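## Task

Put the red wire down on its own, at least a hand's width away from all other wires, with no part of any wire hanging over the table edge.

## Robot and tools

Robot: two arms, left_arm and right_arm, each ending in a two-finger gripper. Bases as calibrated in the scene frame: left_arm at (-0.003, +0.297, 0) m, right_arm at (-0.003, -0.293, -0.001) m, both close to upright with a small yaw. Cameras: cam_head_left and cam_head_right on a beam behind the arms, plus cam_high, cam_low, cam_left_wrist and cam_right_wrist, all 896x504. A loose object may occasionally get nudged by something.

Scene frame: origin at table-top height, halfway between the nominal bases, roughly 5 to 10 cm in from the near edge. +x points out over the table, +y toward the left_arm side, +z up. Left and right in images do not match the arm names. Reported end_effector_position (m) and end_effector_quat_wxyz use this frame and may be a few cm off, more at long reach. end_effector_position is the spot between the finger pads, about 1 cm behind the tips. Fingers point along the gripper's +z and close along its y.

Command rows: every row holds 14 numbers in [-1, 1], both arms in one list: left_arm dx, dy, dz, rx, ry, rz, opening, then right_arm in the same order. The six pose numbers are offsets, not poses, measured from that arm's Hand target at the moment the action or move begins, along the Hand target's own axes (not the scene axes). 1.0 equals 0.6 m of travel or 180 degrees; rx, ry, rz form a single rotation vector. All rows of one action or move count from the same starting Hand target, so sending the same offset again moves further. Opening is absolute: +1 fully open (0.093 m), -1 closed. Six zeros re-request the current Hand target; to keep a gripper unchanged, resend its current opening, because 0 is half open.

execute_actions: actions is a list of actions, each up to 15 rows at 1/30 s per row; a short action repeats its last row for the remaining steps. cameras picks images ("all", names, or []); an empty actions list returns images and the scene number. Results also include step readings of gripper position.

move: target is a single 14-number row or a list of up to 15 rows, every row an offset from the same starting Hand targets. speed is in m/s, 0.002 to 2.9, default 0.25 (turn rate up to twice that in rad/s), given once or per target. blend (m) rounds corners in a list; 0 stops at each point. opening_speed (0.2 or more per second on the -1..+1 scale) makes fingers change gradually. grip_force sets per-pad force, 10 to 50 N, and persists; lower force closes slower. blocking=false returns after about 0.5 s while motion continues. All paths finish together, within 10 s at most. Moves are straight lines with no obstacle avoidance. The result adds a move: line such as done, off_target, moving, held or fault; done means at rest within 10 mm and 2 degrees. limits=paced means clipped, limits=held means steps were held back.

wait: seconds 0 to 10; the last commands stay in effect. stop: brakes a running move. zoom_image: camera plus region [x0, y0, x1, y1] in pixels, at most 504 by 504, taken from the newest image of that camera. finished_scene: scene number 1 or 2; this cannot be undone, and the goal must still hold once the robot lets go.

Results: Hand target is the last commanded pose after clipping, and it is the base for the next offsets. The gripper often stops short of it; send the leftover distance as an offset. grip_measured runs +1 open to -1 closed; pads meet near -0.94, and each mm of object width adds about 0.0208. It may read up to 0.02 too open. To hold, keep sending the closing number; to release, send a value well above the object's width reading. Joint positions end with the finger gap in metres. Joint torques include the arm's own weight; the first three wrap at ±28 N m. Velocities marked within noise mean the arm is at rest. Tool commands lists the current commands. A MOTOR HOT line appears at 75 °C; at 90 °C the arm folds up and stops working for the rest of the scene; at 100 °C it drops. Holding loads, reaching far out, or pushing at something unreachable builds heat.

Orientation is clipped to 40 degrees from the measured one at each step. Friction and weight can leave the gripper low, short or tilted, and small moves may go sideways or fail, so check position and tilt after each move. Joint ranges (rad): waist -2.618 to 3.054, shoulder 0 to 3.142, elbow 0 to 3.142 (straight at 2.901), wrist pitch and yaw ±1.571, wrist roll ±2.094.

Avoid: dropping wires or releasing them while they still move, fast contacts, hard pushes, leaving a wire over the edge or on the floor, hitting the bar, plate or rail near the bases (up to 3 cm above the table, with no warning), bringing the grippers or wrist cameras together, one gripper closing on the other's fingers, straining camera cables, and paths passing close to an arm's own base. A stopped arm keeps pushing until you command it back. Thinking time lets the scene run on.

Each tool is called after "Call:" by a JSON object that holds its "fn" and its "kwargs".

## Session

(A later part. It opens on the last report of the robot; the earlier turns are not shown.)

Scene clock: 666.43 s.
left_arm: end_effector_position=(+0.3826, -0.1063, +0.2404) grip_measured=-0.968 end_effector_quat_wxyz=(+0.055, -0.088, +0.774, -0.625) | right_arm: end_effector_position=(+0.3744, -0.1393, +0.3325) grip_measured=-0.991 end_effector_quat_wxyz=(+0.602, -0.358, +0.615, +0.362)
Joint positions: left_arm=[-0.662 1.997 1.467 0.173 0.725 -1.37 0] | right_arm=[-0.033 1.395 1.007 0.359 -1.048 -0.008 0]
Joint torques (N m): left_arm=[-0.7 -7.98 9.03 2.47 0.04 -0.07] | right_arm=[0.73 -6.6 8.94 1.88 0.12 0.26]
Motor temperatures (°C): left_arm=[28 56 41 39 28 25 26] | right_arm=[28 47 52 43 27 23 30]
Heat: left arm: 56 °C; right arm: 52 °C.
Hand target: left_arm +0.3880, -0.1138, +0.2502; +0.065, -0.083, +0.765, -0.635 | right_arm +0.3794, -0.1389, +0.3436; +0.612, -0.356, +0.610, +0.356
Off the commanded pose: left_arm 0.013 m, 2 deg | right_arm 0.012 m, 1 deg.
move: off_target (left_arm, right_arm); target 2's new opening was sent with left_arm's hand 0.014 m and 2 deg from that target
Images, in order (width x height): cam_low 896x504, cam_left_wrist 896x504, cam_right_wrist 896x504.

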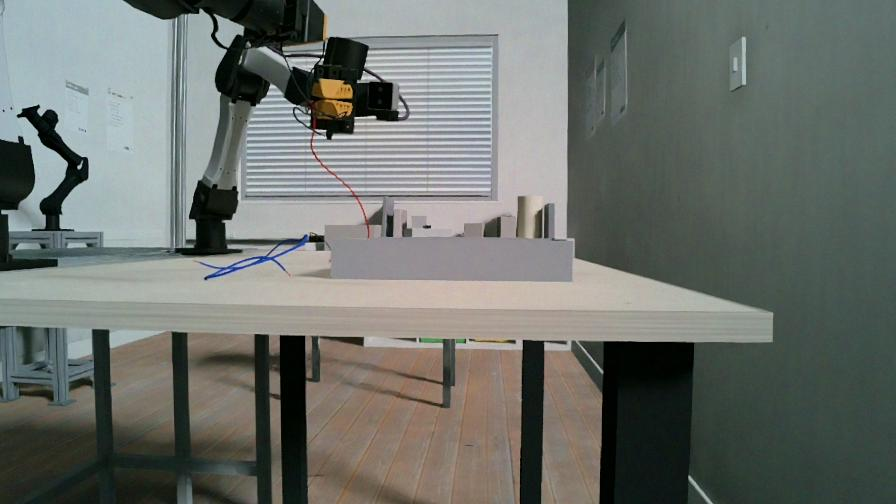

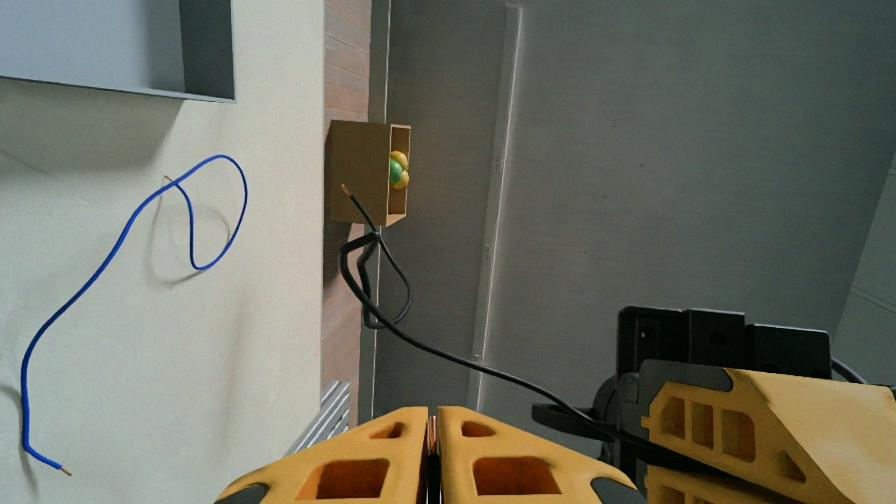

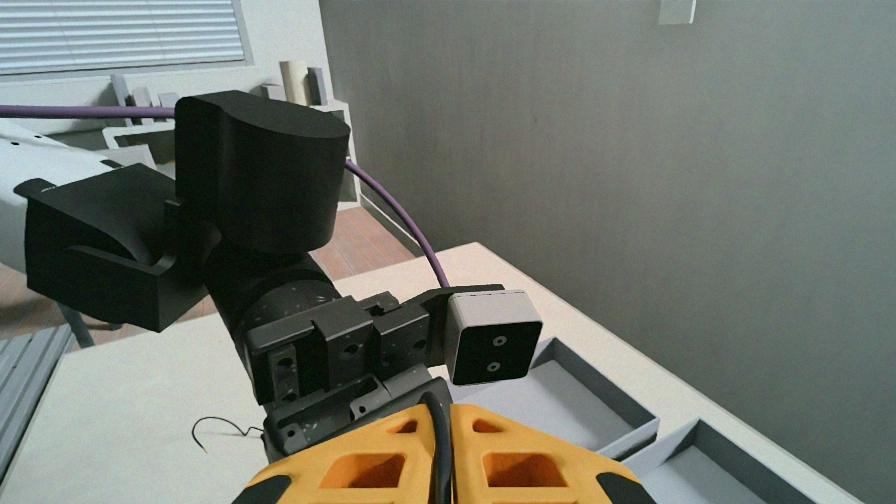

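Call:
{"fn": "move", "kwargs": {"target": [-0.11,0.02,-0.11,0,0,0,-1, 0,-0.03,-0.04,0,0,0,-1], "speed": 0.06, "cameras": ["cam_left_wrist","cam_low","cam_right_wrist","cam_high"]}}

Call:
{"fn": "zoom_image", "kwargs": {"camera": "cam_low", "region": [230, 20, 410, 160]}}

Call:
{"fn": "zoom_image", "kwargs": {"camera": "cam_high", "region": [350, 180, 510, 300]}}

Call:
{"fn": "zoom_image", "kwargs": {"camera": "cam_right_wrist", "region": [250, 200, 600, 450]}}

Scene clock: 672.30 s.
left_arm: end_effector_position=(+0.4272, -0.0390, +0.2575) grip_measured=-0.968 end_effector_quat_wxyz=(+0.060, -0.074, +0.761, -0.642) | right_arm: end_effector_position=(+0.3789, -0.1625, +0.3288) grip_measured=-0.991 end_effector_quat_wxyz=(+0.599, -0.353, +0.620, +0.364)
Joint positions: left_arm=[-0.476 2.007 1.534 0.106 0.921 -1.293 0] | right_arm=[-0.109 1.413 1.015 0.355 -1.119 -0.008 0]
Joint torques (N m): left_arm=[1.2 -7.5 8.23 1.79 0.07 0.21] | right_arm=[-1.54 -6.91 9.44 1.91 -0.08 0.31]
Motor temperatures (°C): left_arm=[27 56 42 39 28 25 27] | right_arm=[28 47 52 43 27 23 30]
Heat: left arm: 56 °C; right arm: 52 °C.
Hand target: left_arm +0.4386, -0.0343, +0.2502; +0.065, -0.083, +0.766, -0.635 | right_arm +0.3832, -0.1686, +0.3435; +0.612, -0.356, +0.610, +0.356
Off the commanded pose: left_arm 0.014 m, 2 deg | right_arm 0.017 m, 2 deg.
move: off_target (left_arm, right_arm)
Images, in order (width x height): cam_high 896x504, cam_low 896x504, cam_left_wrist 896x504, cam_right_wrist 896x504.

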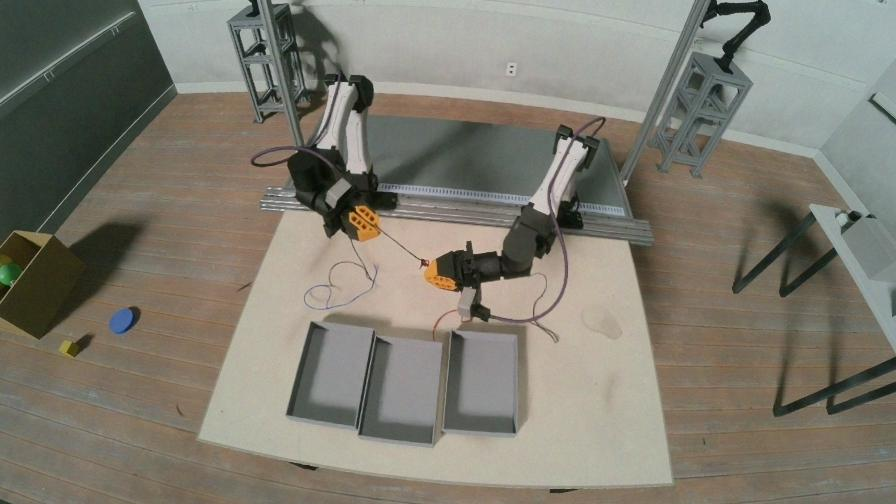

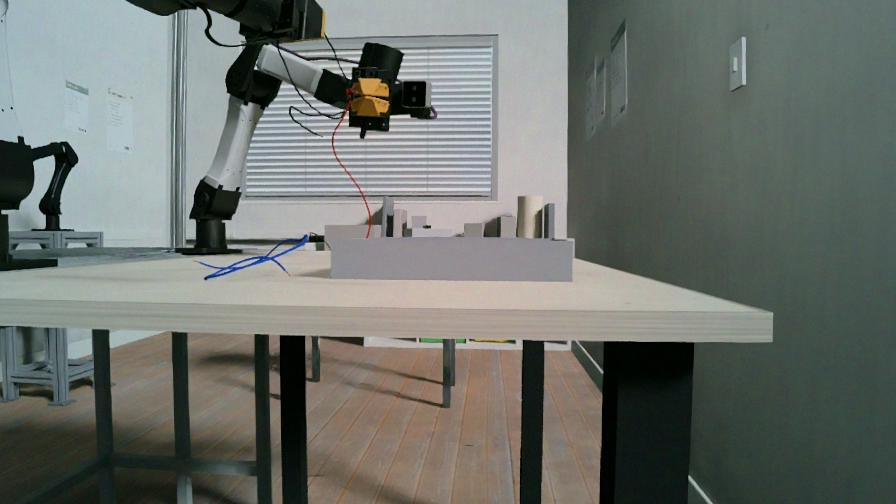

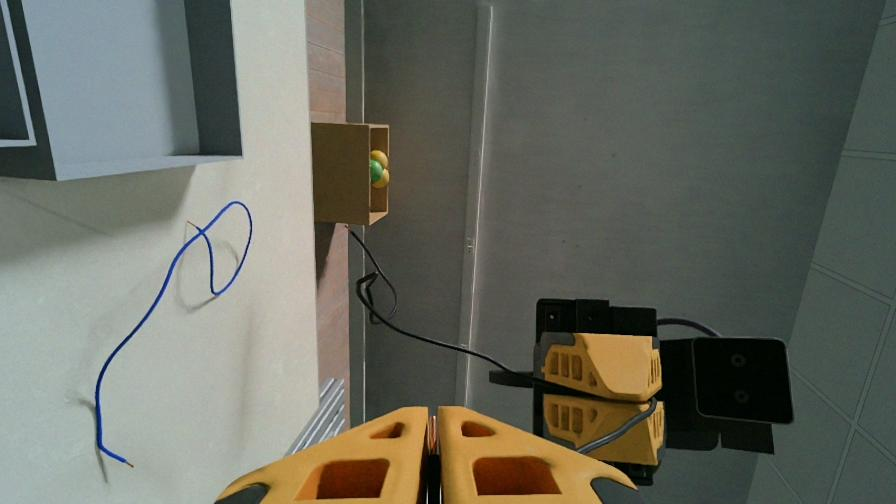

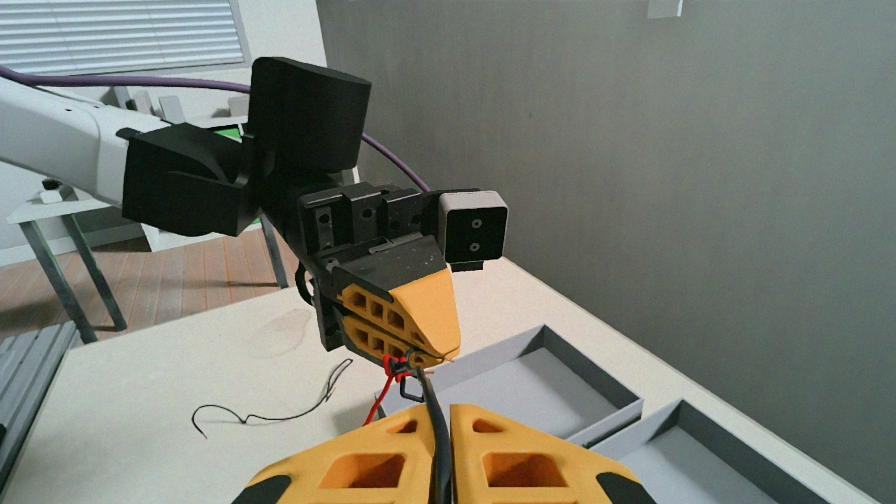

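Scaled by 2.800 from the camera's 896x504 image, which has a finer 1280x720 frame.

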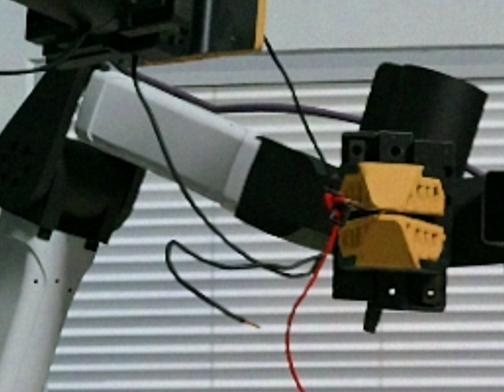

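Scaled by 3.150 from the camera's 896x504 image, which has a finer 1280x720 frame.

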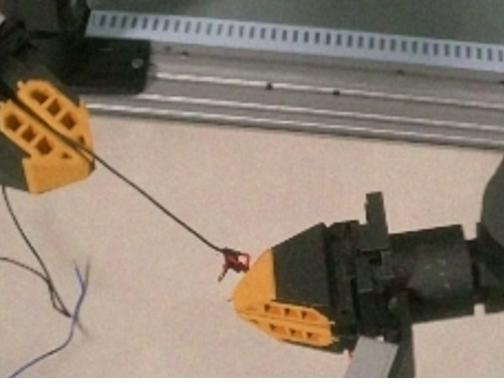

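Scaled by 1.440 from the camera's 896x504 image, which has a finer 1280x720 frame.

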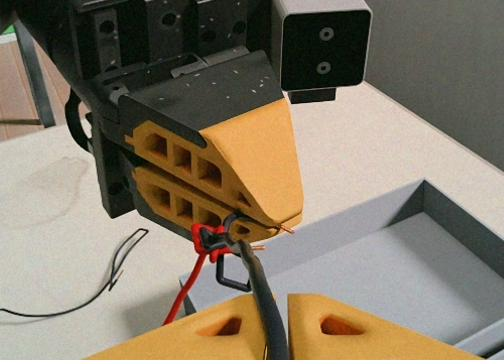

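Keep pulling.

Call:
{"fn": "move", "kwargs": {"target": [-0.06,0.02,-0.09,0,0,0,-1, 0,-0.05,-0.07,0,0,0,-1], "speed": 0.06, "cameras": ["cam_left_wrist","cam_low","cam_right_wrist","cam_high"]}}

Call:
{"fn": "zoom_image", "kwargs": {"camera": "cam_high", "region": [350, 180, 510, 300]}}

Call:
{"fn": "zoom_image", "kwargs": {"camera": "cam_right_wrist", "region": [250, 200, 600, 450]}}

Scene clock: 677.90 s.
left_arm: end_effector_position=(+0.4177, -0.0176, +0.2716) grip_measured=-0.968 end_effector_quat_wxyz=(+0.035, -0.006, +0.748, -0.662) | right_arm: end_effector_position=(+0.3746, -0.1878, +0.3151) grip_measured=-0.991 end_effector_quat_wxyz=(+0.563, -0.357, +0.623, +0.410)
Joint positions: left_arm=[-0.414 2.007 1.567 0.053 1.116 -1.196 0] | right_arm=[-0.209 1.465 1.038 0.305 -1.304 -0.008 0]
Joint torques (N m): left_arm=[8.21 -8.06 6.54 1.1 -0.52 0.25] | right_arm=[-7.35 -8.64 10.62 2.04 0.1 0.09]
Motor temperatures (°C): left_arm=[27 56 42 38 28 25 27] | right_arm=[28 47 52 43 27 23 30]
Heat: left arm: 56 °C; right arm: 52 °C.
Hand target: left_arm +0.4622, +0.0272, +0.2482; +0.065, -0.083, +0.766, -0.635 | right_arm +0.3886, -0.2199, +0.3435; +0.612, -0.356, +0.610, +0.356
Off the commanded pose: left_arm 0.067 m, 10 deg | right_arm 0.045 m, 8 deg.
move: off_target (left_arm, right_arm)
Images, in order (width x height): cam_high 896x504, cam_low 896x504, cam_left_wrist 896x504, cam_right_wrist 896x504.

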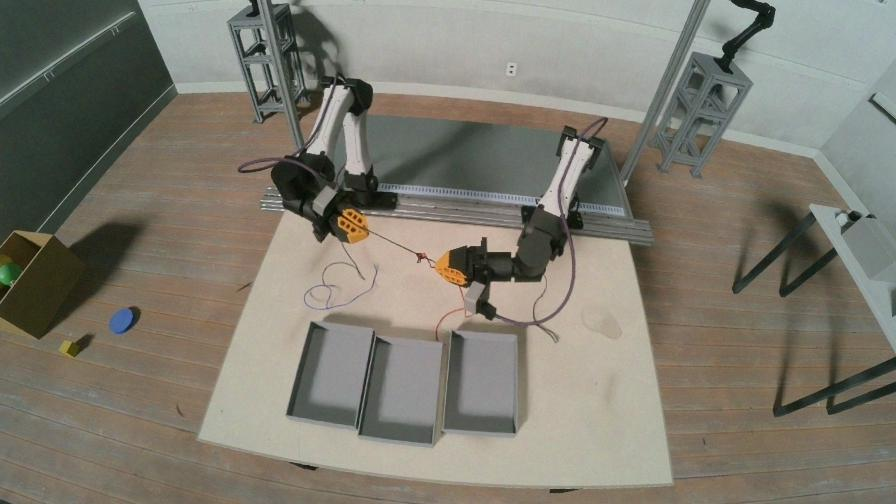

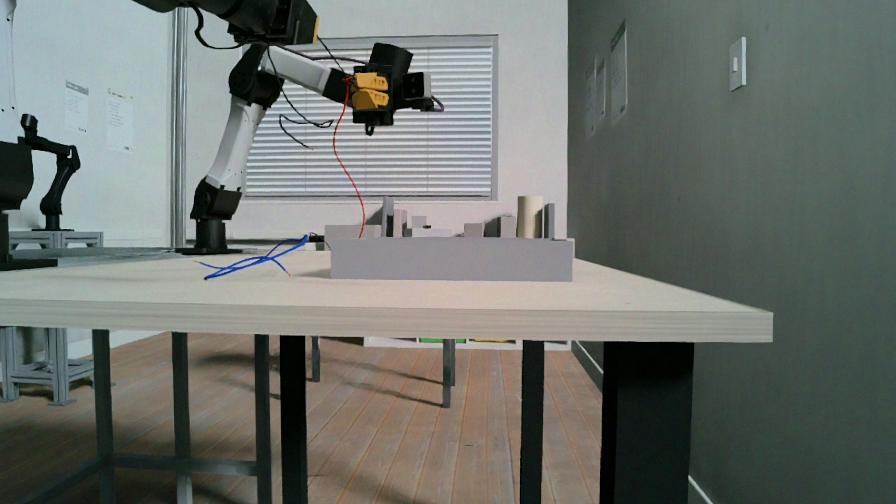

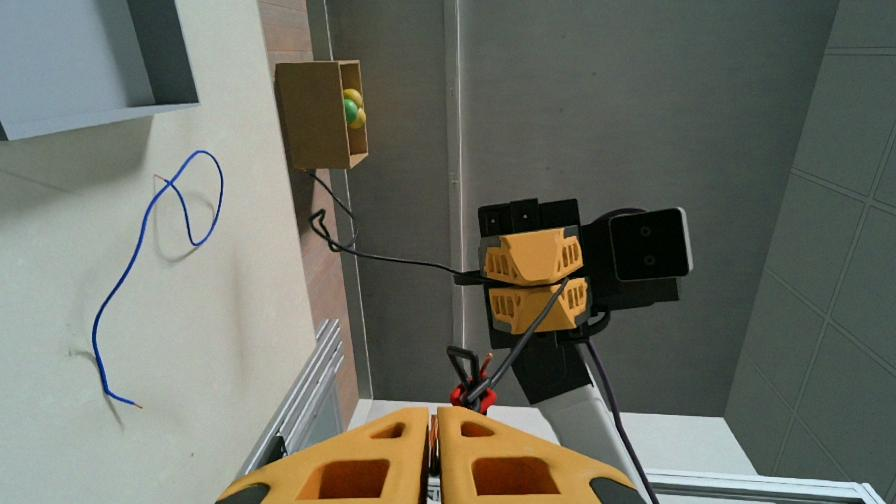

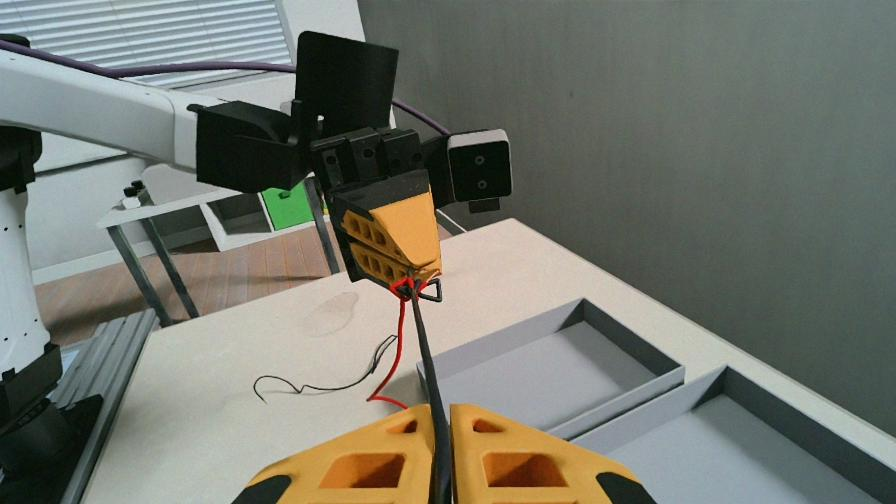

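Scaled by 3.150 from the camera's 896x504 image, which has a finer 1280x720 frame.

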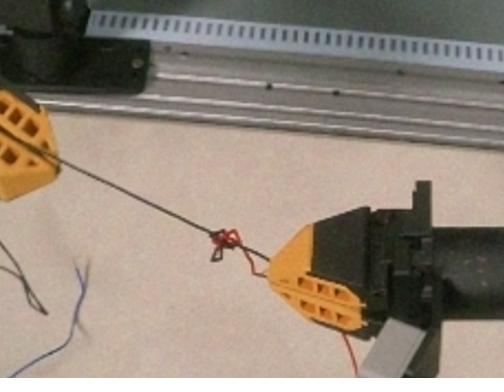

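Scaled by 1.440 from the camera's 896x504 image, which has a finer 1280x720 frame.

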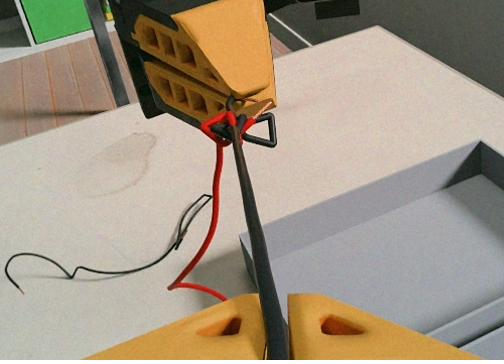

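Call:
{"fn": "zoom_image", "kwargs": {"camera": "cam_left_wrist", "region": [400, 320, 540, 430]}}

Call:
{"fn": "zoom_image", "kwargs": {"camera": "cam_right_wrist", "region": [350, 240, 480, 340]}}

Scaled by 3.600 from the camera's 896x504 image, which has a finer 1280x720 frame.

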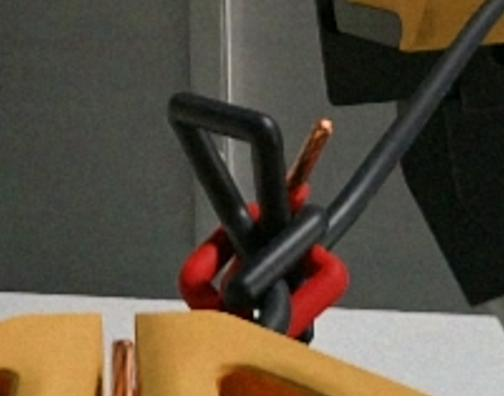

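Scaled by 3.877 from the camera's 896x504 image, which has a finer 1280x720 frame.

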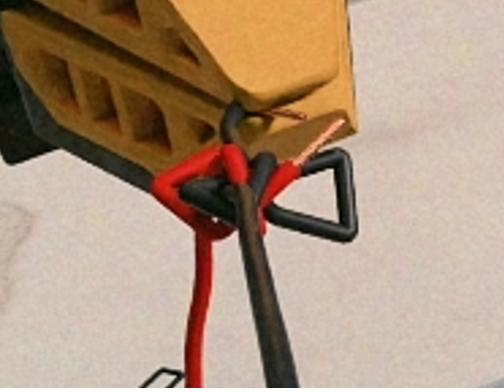

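Call:
{"fn": "move", "kwargs": {"target": [-0.03,0.0,-0.07,0,0,0,-1, 0,-0.04,-0.06,0,0,0,-1], "speed": 0.04, "cameras": ["cam_left_wrist","cam_right_wrist","cam_high"]}}

Call:
{"fn": "zoom_image", "kwargs": {"camera": "cam_left_wrist", "region": [380, 280, 560, 430]}}

Call:
{"fn": "zoom_image", "kwargs": {"camera": "cam_right_wrist", "region": [350, 200, 500, 320]}}

Scene clock: 688.87 s.
left_arm: end_effector_position=(+0.4667, +0.0759, +0.2532) grip_measured=-0.972 end_effector_quat_wxyz=(+0.058, -0.094, +0.765, -0.634) | right_arm: end_effector_position=(+0.3889, -0.2647, +0.3426) grip_measured=-0.991 end_effector_quat_wxyz=(+0.613, -0.355, +0.612, +0.351)
Joint positions: left_arm=[-0.209 2.027 1.634 -0.196 1.131 -1.072 0] | right_arm=[-0.417 1.518 1.143 0.36 -1.409 -0.017 0]
Joint torques (N m): left_arm=[-0.73 -8.06 8.77 1.78 0.29 0.18] | right_arm=[0.99 -6.99 7.61 1.66 -0.02 0.23]
Motor temperatures (°C): left_arm=[29 56 41 37 28 25 27] | right_arm=[29 47 51 42 27 23 30]
Heat: left arm: 56 °C; right arm: 51 °C.
Hand target: left_arm +0.4712, +0.0715, +0.2559; +0.065, -0.083, +0.766, -0.635 | right_arm +0.3917, -0.2631, +0.3434; +0.612, -0.356, +0.610, +0.356
Off the commanded pose: left_arm 0.007 m, 2 deg | right_arm 0.003 m, 1 deg.
move: done
Images, in order (width x height): cam_high 896x504, cam_left_wrist 896x504, cam_right_wrist 896x504.

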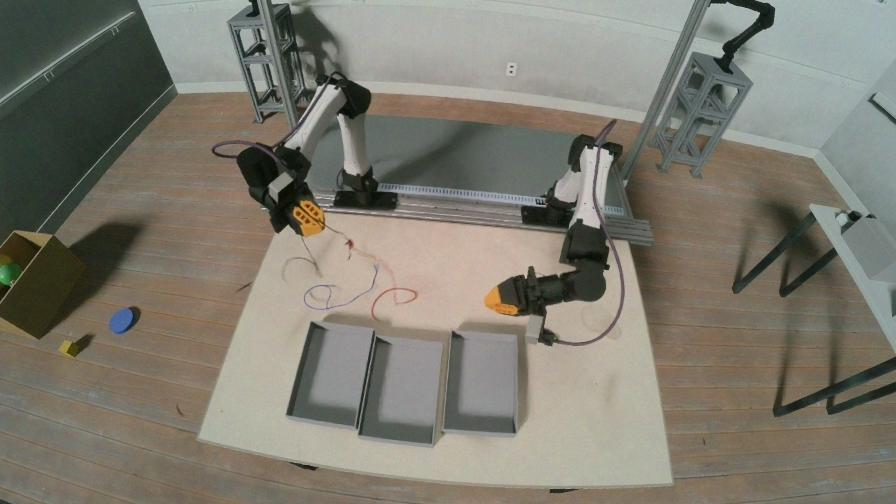

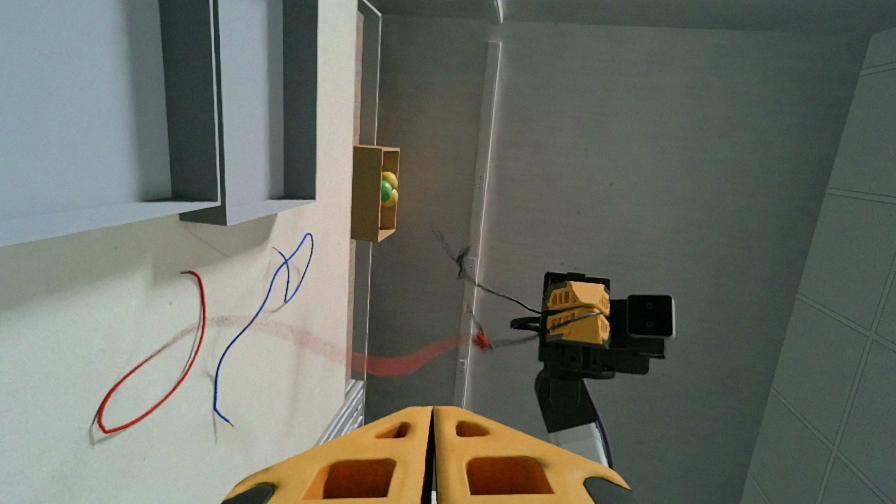

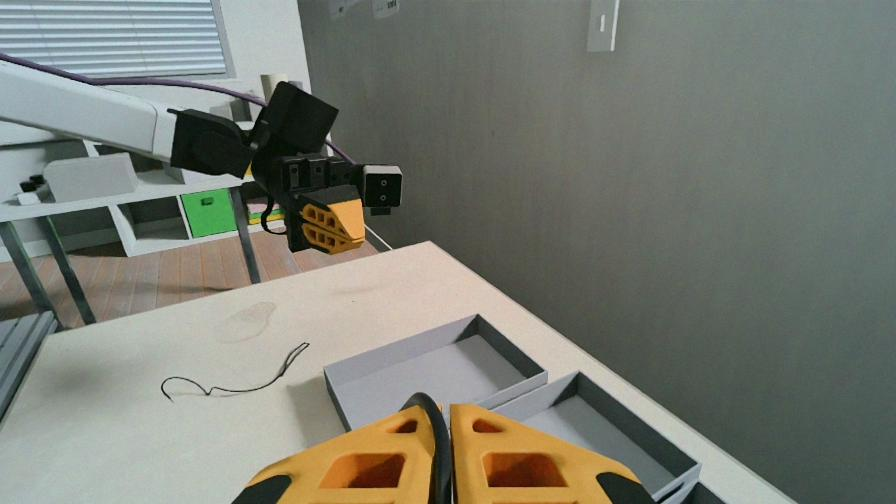

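Scaled by 2.800 from the camera's 896x504 image, which has a finer 1280x720 frame.

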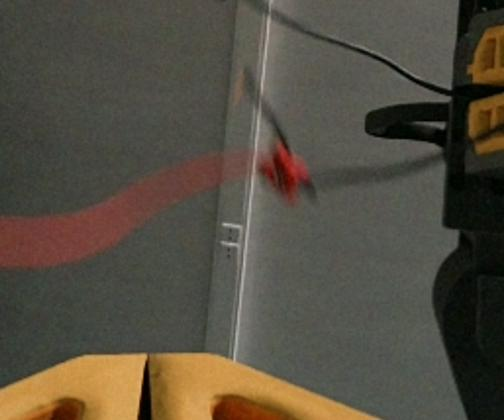

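Scaled by 3.360 from the camera's 896x504 image, which has a finer 1280x720 frame.

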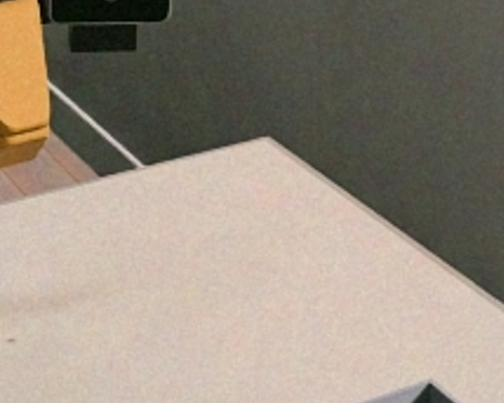

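Call:
{"fn": "move", "kwargs": {"target": [0,0.0,0.06,0,0,0,0.0, -0.02,0.08,0.16,0,0,0,-1], "speed": 0.15}}

Call:
{"fn": "wait", "kwargs": {"seconds": 1, "cameras": ["cam_left_wrist","cam_right_wrist","cam_high","cam_low"]}}

Call:
{"fn": "zoom_image", "kwargs": {"camera": "cam_left_wrist", "region": [380, 200, 680, 430]}}

Call:
{"fn": "zoom_image", "kwargs": {"camera": "cam_high", "region": [350, 180, 510, 300]}}

Call:
{"fn": "zoom_image", "kwargs": {"camera": "cam_low", "region": [250, 20, 430, 160]}}

Scene clock: 698.17 s.
left_arm: end_effector_position=(+0.4723, +0.0434, +0.2429) grip_measured=-0.002 end_effector_quat_wxyz=(+0.055, -0.091, +0.769, -0.631) | right_arm: end_effector_position=(+0.4002, -0.1558, +0.3490) grip_measured=-0.991 end_effector_quat_wxyz=(+0.607, -0.361, +0.609, +0.360)
Joint positions: left_arm=[-0.275 2.081 1.663 -0.13 1.078 -1.124 0.045] | right_arm=[-0.086 1.49 1.143 0.337 -1.103 -0.007 0]
Joint torques (N m): left_arm=[-0.9 -8.49 8.83 2.15 0.2 -0.08] | right_arm=[0.79 -10.45 6.46 1.67 0.15 0.24]
Motor temperatures (°C): left_arm=[28 55 41 37 28 25 27] | right_arm=[28 48 51 42 27 23 30]
Heat: left arm: 55 °C; right arm: 51 °C.
Hand target: left_arm +0.4786, +0.0369, +0.2492; +0.065, -0.083, +0.766, -0.635 | right_arm +0.3973, -0.1558, +0.3554; +0.612, -0.356, +0.610, +0.356
Off the commanded pose: left_arm 0.011 m, 2 deg | right_arm 0.007 m, 1 deg.
move: off_target (left_arm)

Scene clock: 699.17 s.
left_arm: end_effector_position=(+0.4724, +0.0434, +0.2429) grip_measured=-0.002 end_effector_quat_wxyz=(+0.055, -0.091, +0.769, -0.631) | right_arm: end_effector_position=(+0.4002, -0.1558, +0.3490) grip_measured=-0.991 end_effector_quat_wxyz=(+0.608, -0.361, +0.609, +0.360)
Joint positions: left_arm=[-0.275 2.081 1.663 -0.13 1.077 -1.124 0.045] | right_arm=[-0.086 1.49 1.143 0.337 -1.103 -0.007 0]
Joint torques (N m): left_arm=[-0.94 -8.55 8.79 2.14 0.19 -0.09] | right_arm=[0.36 -10.36 6.69 1.64 0.13 0.24]
Motor temperatures (°C): left_arm=[28 55 41 38 28 25 27] | right_arm=[28 48 50 42 27 23 30]
Heat: left arm: 55 °C; right arm: 50 °C.
Hand target: left_arm +0.4786, +0.0369, +0.2491; +0.065, -0.083, +0.766, -0.635 | right_arm +0.3972, -0.1558, +0.3555; +0.612, -0.356, +0.610, +0.356
Tool commands: left_gripper/opening=+0.0 right_gripper/opening=-1.0
Off the commanded pose: left_arm 0.011 m, 2 deg | right_arm 0.007 m, 1 deg.
wait: 1.00 s; at rest by 0.17 s
Images, in order (width x height): cam_high 896x504, cam_low 896x504, cam_left_wrist 896x504, cam_right_wrist 896x504.

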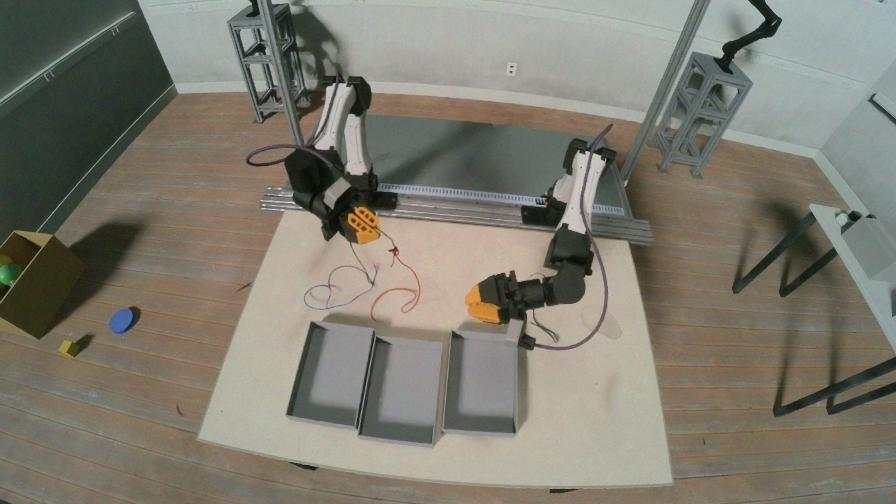

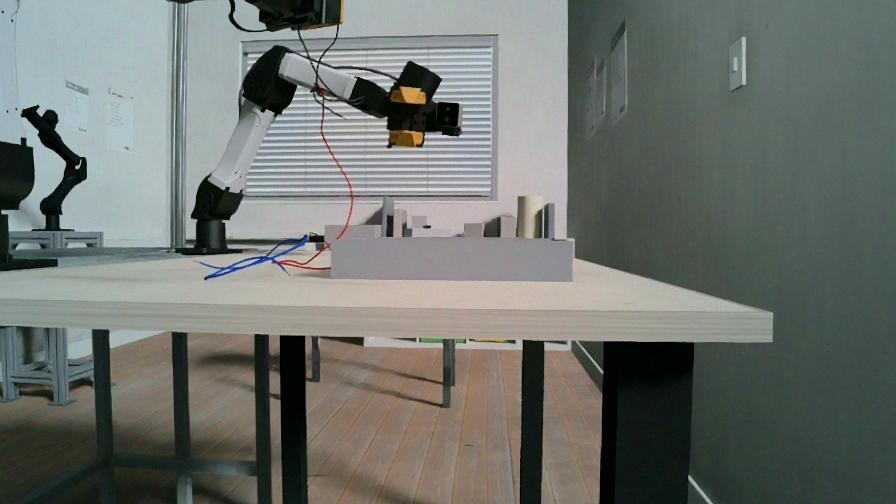

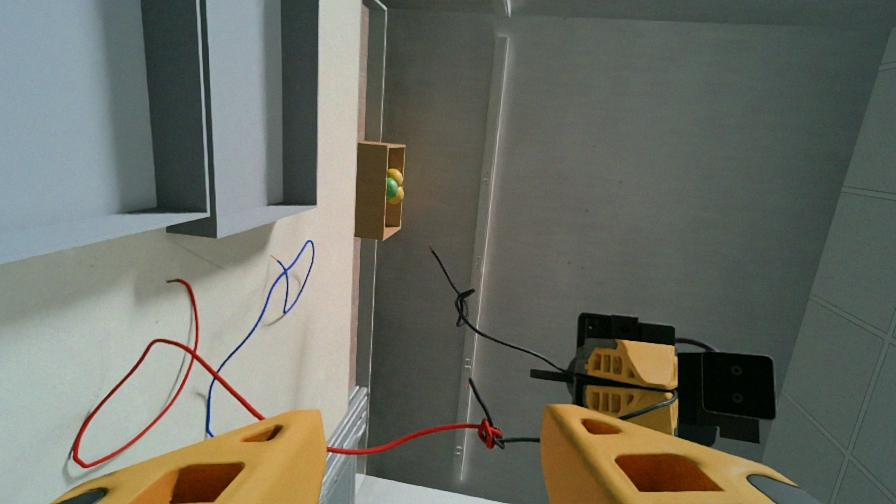

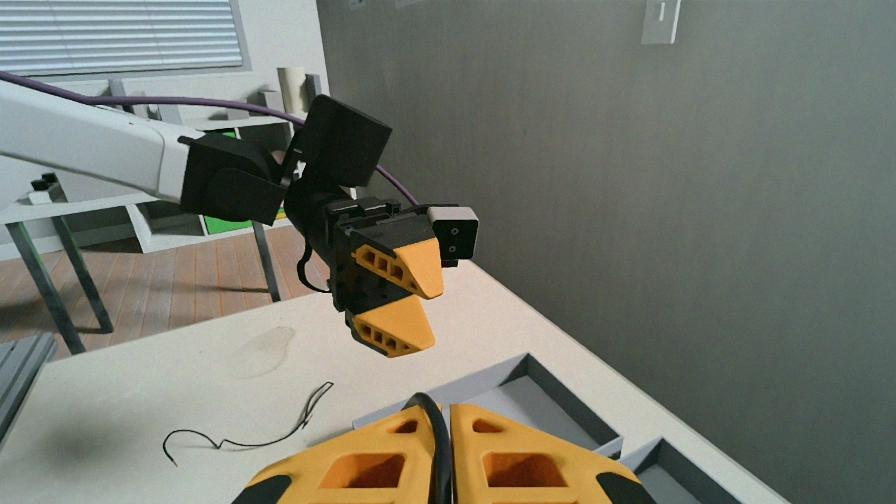

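Scaled by 1.680 from the camera's 896x504 image, which has a finer 1280x720 frame.

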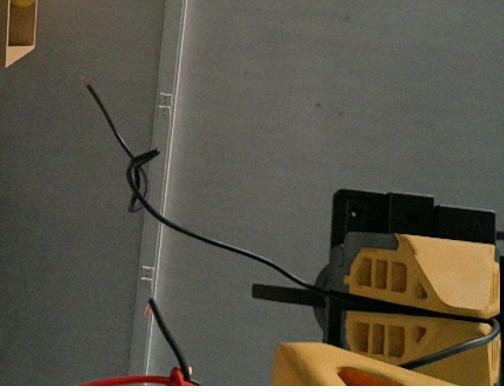

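Scaled by 3.150 from the camera's 896x504 image, which has a finer 1280x720 frame.

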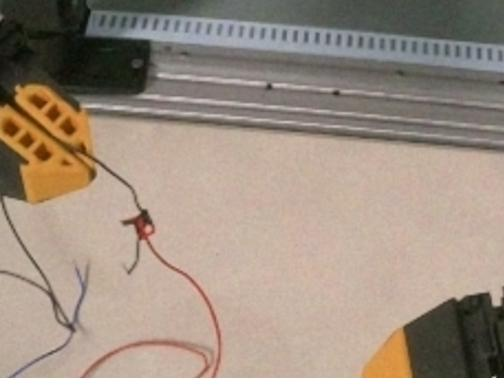

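Scaled by 2.800 from the camera's 896x504 image, which has a finer 1280x720 frame.

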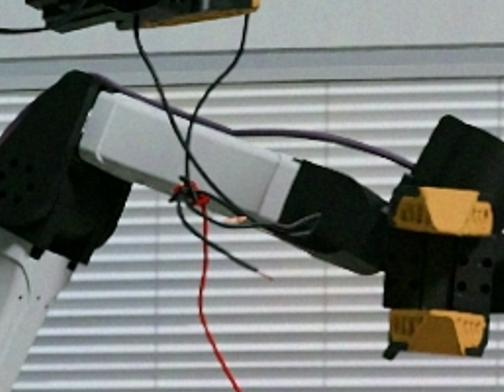

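Call:
{"fn": "move", "kwargs": {"target": [0.173,-0.028,0.143,0,0,0,0.0, 0,0,0,0,0,0,-1], "speed": 0.15, "cameras": ["cam_left_wrist","cam_high","cam_low"]}}

Call:
{"fn": "zoom_image", "kwargs": {"camera": "cam_high", "region": [350, 180, 510, 300]}}

Call:
{"fn": "zoom_image", "kwargs": {"camera": "cam_low", "region": [250, 20, 430, 160]}}

Scene clock: 709.57 s.
left_arm: end_effector_position=(+0.3981, -0.0724, +0.2233) grip_measured=-0.002 end_effector_quat_wxyz=(+0.044, -0.093, +0.778, -0.620) | right_arm: end_effector_position=(+0.4003, -0.1558, +0.3490) grip_measured=-0.991 end_effector_quat_wxyz=(+0.608, -0.361, +0.609, +0.360)
Joint positions: left_arm=[-0.575 1.998 1.43 0.156 0.812 -1.327 0.045] | right_arm=[-0.086 1.49 1.143 0.337 -1.103 -0.007 0]
Joint torques (N m): left_arm=[-0.4 -12.94 5.96 2.4 0.06 -0.09] | right_arm=[0.69 -10.39 6.42 1.76 0.11 0.24]
Motor temperatures (°C): left_arm=[28 58 42 39 28 25 26] | right_arm=[28 50 49 42 27 23 30]
Heat: left arm: 58 °C; right arm: 50 °C.
Hand target: left_arm +0.3954, -0.0704, +0.2504; +0.065, -0.083, +0.766, -0.635 | right_arm +0.3973, -0.1558, +0.3554; +0.612, -0.356, +0.610, +0.356
Off the commanded pose: left_arm 0.027 m, 4 deg | right_arm 0.007 m, 1 deg.
move: off_target (left_arm)
Images, in order (width x height): cam_high 896x504, cam_low 896x504, cam_left_wrist 896x504.

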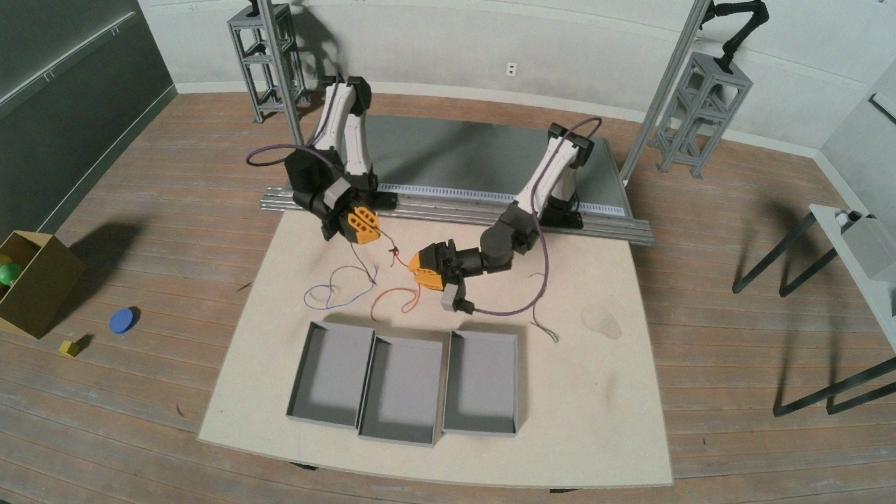

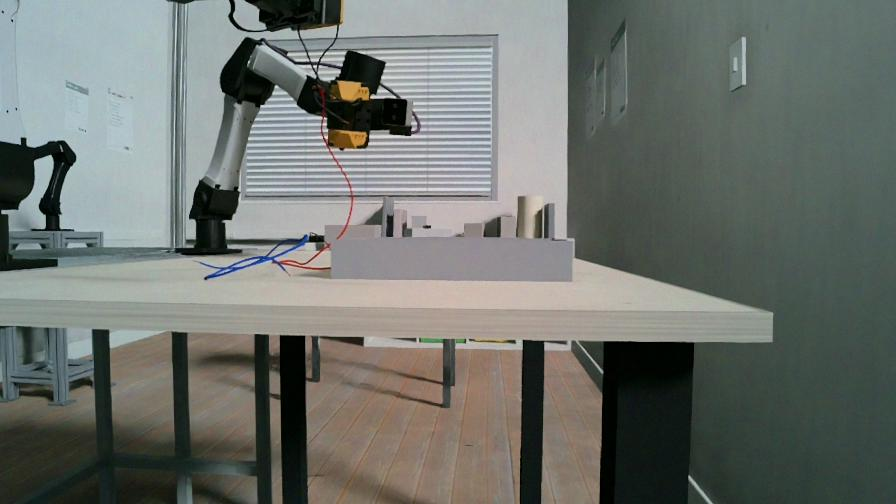

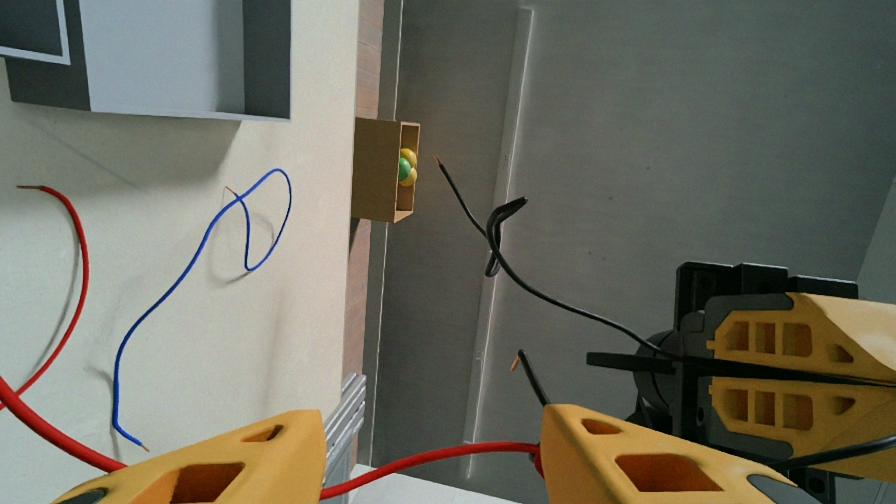

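Scaled by 3.150 from the camera's 896x504 image, which has a finer 1280x720 frame.

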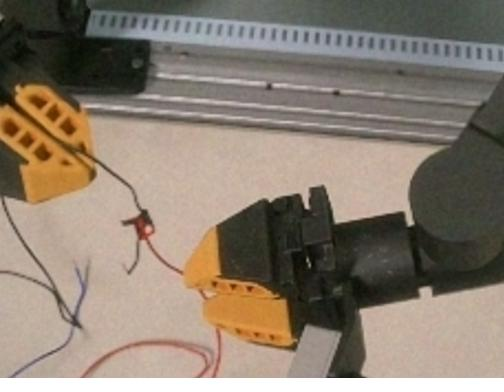

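Scaled by 2.800 from the camera's 896x504 image, which has a finer 1280x720 frame.

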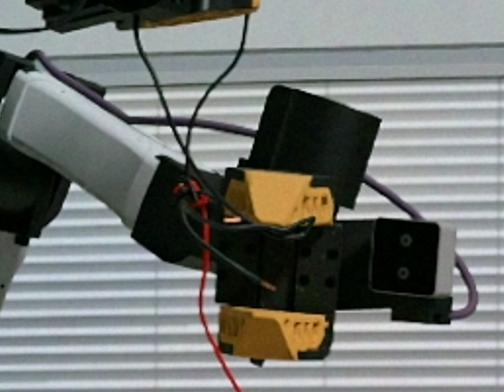

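Call:
{"fn": "move", "kwargs": {"target": [[0.02,-0.066,-0.01,0,0,0,0.0, 0,0,0,0,0,0,-1],[0.034,-0.066,0.07,0,0,0,0.0, 0,0,0,0,0,0,-1]], "speed": 0.1, "cameras": ["cam_left_wrist","cam_high","cam_low"]}}

Call:
{"fn": "zoom_image", "kwargs": {"camera": "cam_high", "region": [350, 180, 510, 300]}}

Call:
{"fn": "zoom_image", "kwargs": {"camera": "cam_low", "region": [250, 20, 430, 160]}}

Scene clock: 719.67 s.
left_arm: end_effector_position=(+0.3817, -0.1158, +0.2713) grip_measured=-0.002 end_effector_quat_wxyz=(+0.057, -0.086, +0.773, -0.626) | right_arm: end_effector_position=(+0.4004, -0.1559, +0.3490) grip_measured=-0.991 end_effector_quat_wxyz=(+0.608, -0.361, +0.609, +0.360)
Joint positions: left_arm=[-0.683 1.992 1.58 0.068 0.706 -1.377 0.045] | right_arm=[-0.086 1.49 1.143 0.337 -1.102 -0.007 0]
Joint torques (N m): left_arm=[-0.76 -8.39 9.21 2.37 0.08 -0.07] | right_arm=[0.35 -10.32 6.56 1.67 0.08 0.22]
Motor temperatures (°C): left_arm=[27 62 42 41 28 25 26] | right_arm=[28 51 48 42 27 23 30]
Heat: left arm: 62 °C; right arm: 51 °C.
Hand target: left_arm +0.3859, -0.1221, +0.2816; +0.065, -0.083, +0.766, -0.635 | right_arm +0.3972, -0.1558, +0.3555; +0.612, -0.356, +0.610, +0.356
Off the commanded pose: left_arm 0.013 m, 2 deg | right_arm 0.007 m, 1 deg.
move: off_target (left_arm)
Images, in order (width x height): cam_high 896x504, cam_low 896x504, cam_left_wrist 896x504.

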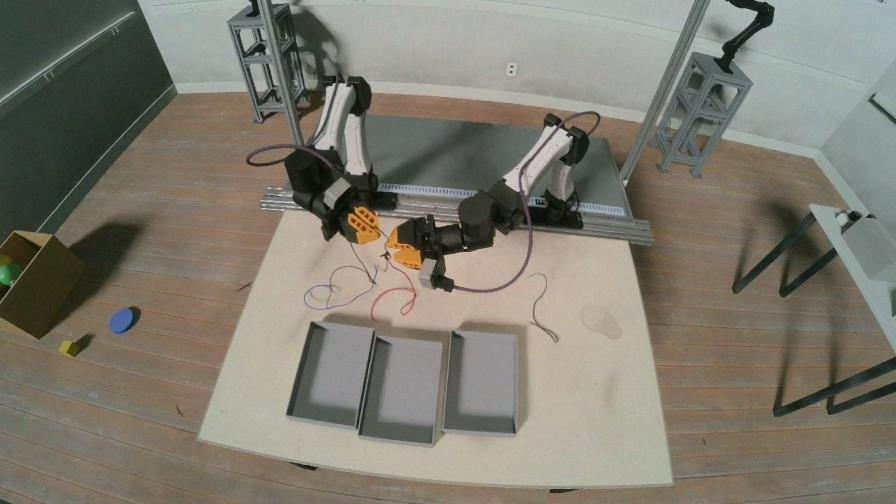

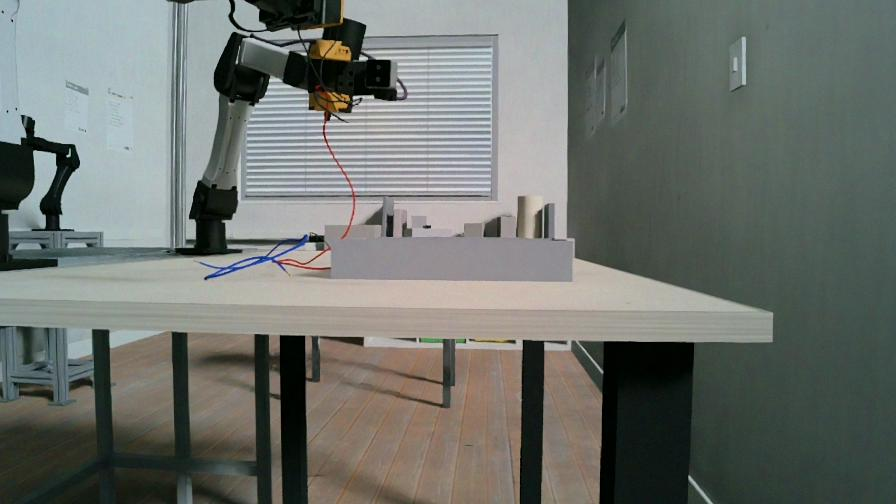

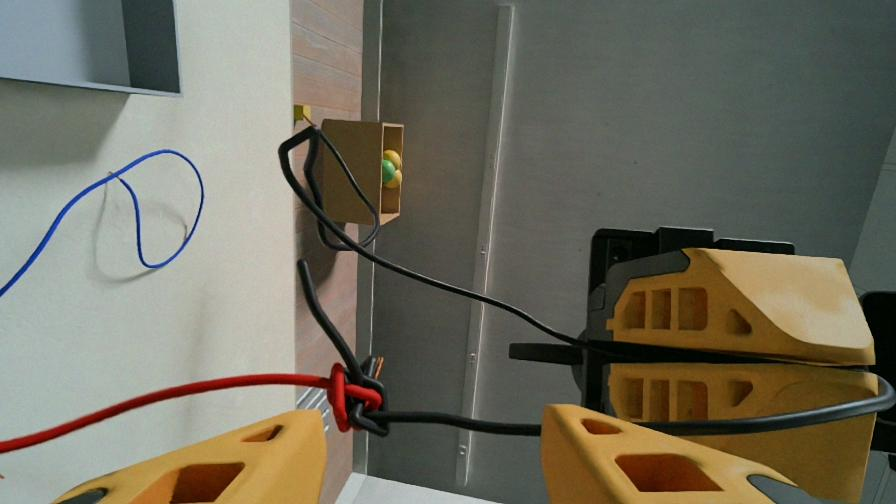

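Scaled by 3.150 from the camera's 896x504 image, which has a finer 1280x720 frame.

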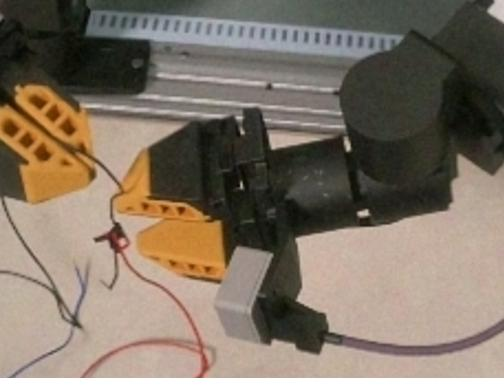

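Scaled by 2.800 from the camera's 896x504 image, which has a finer 1280x720 frame.

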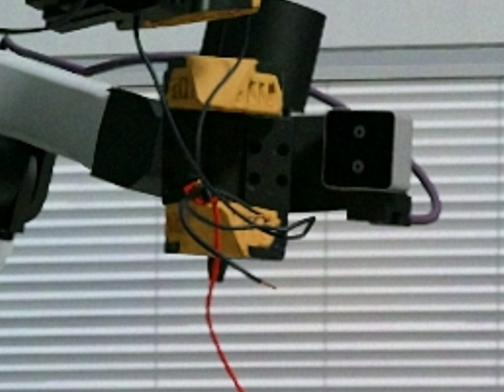

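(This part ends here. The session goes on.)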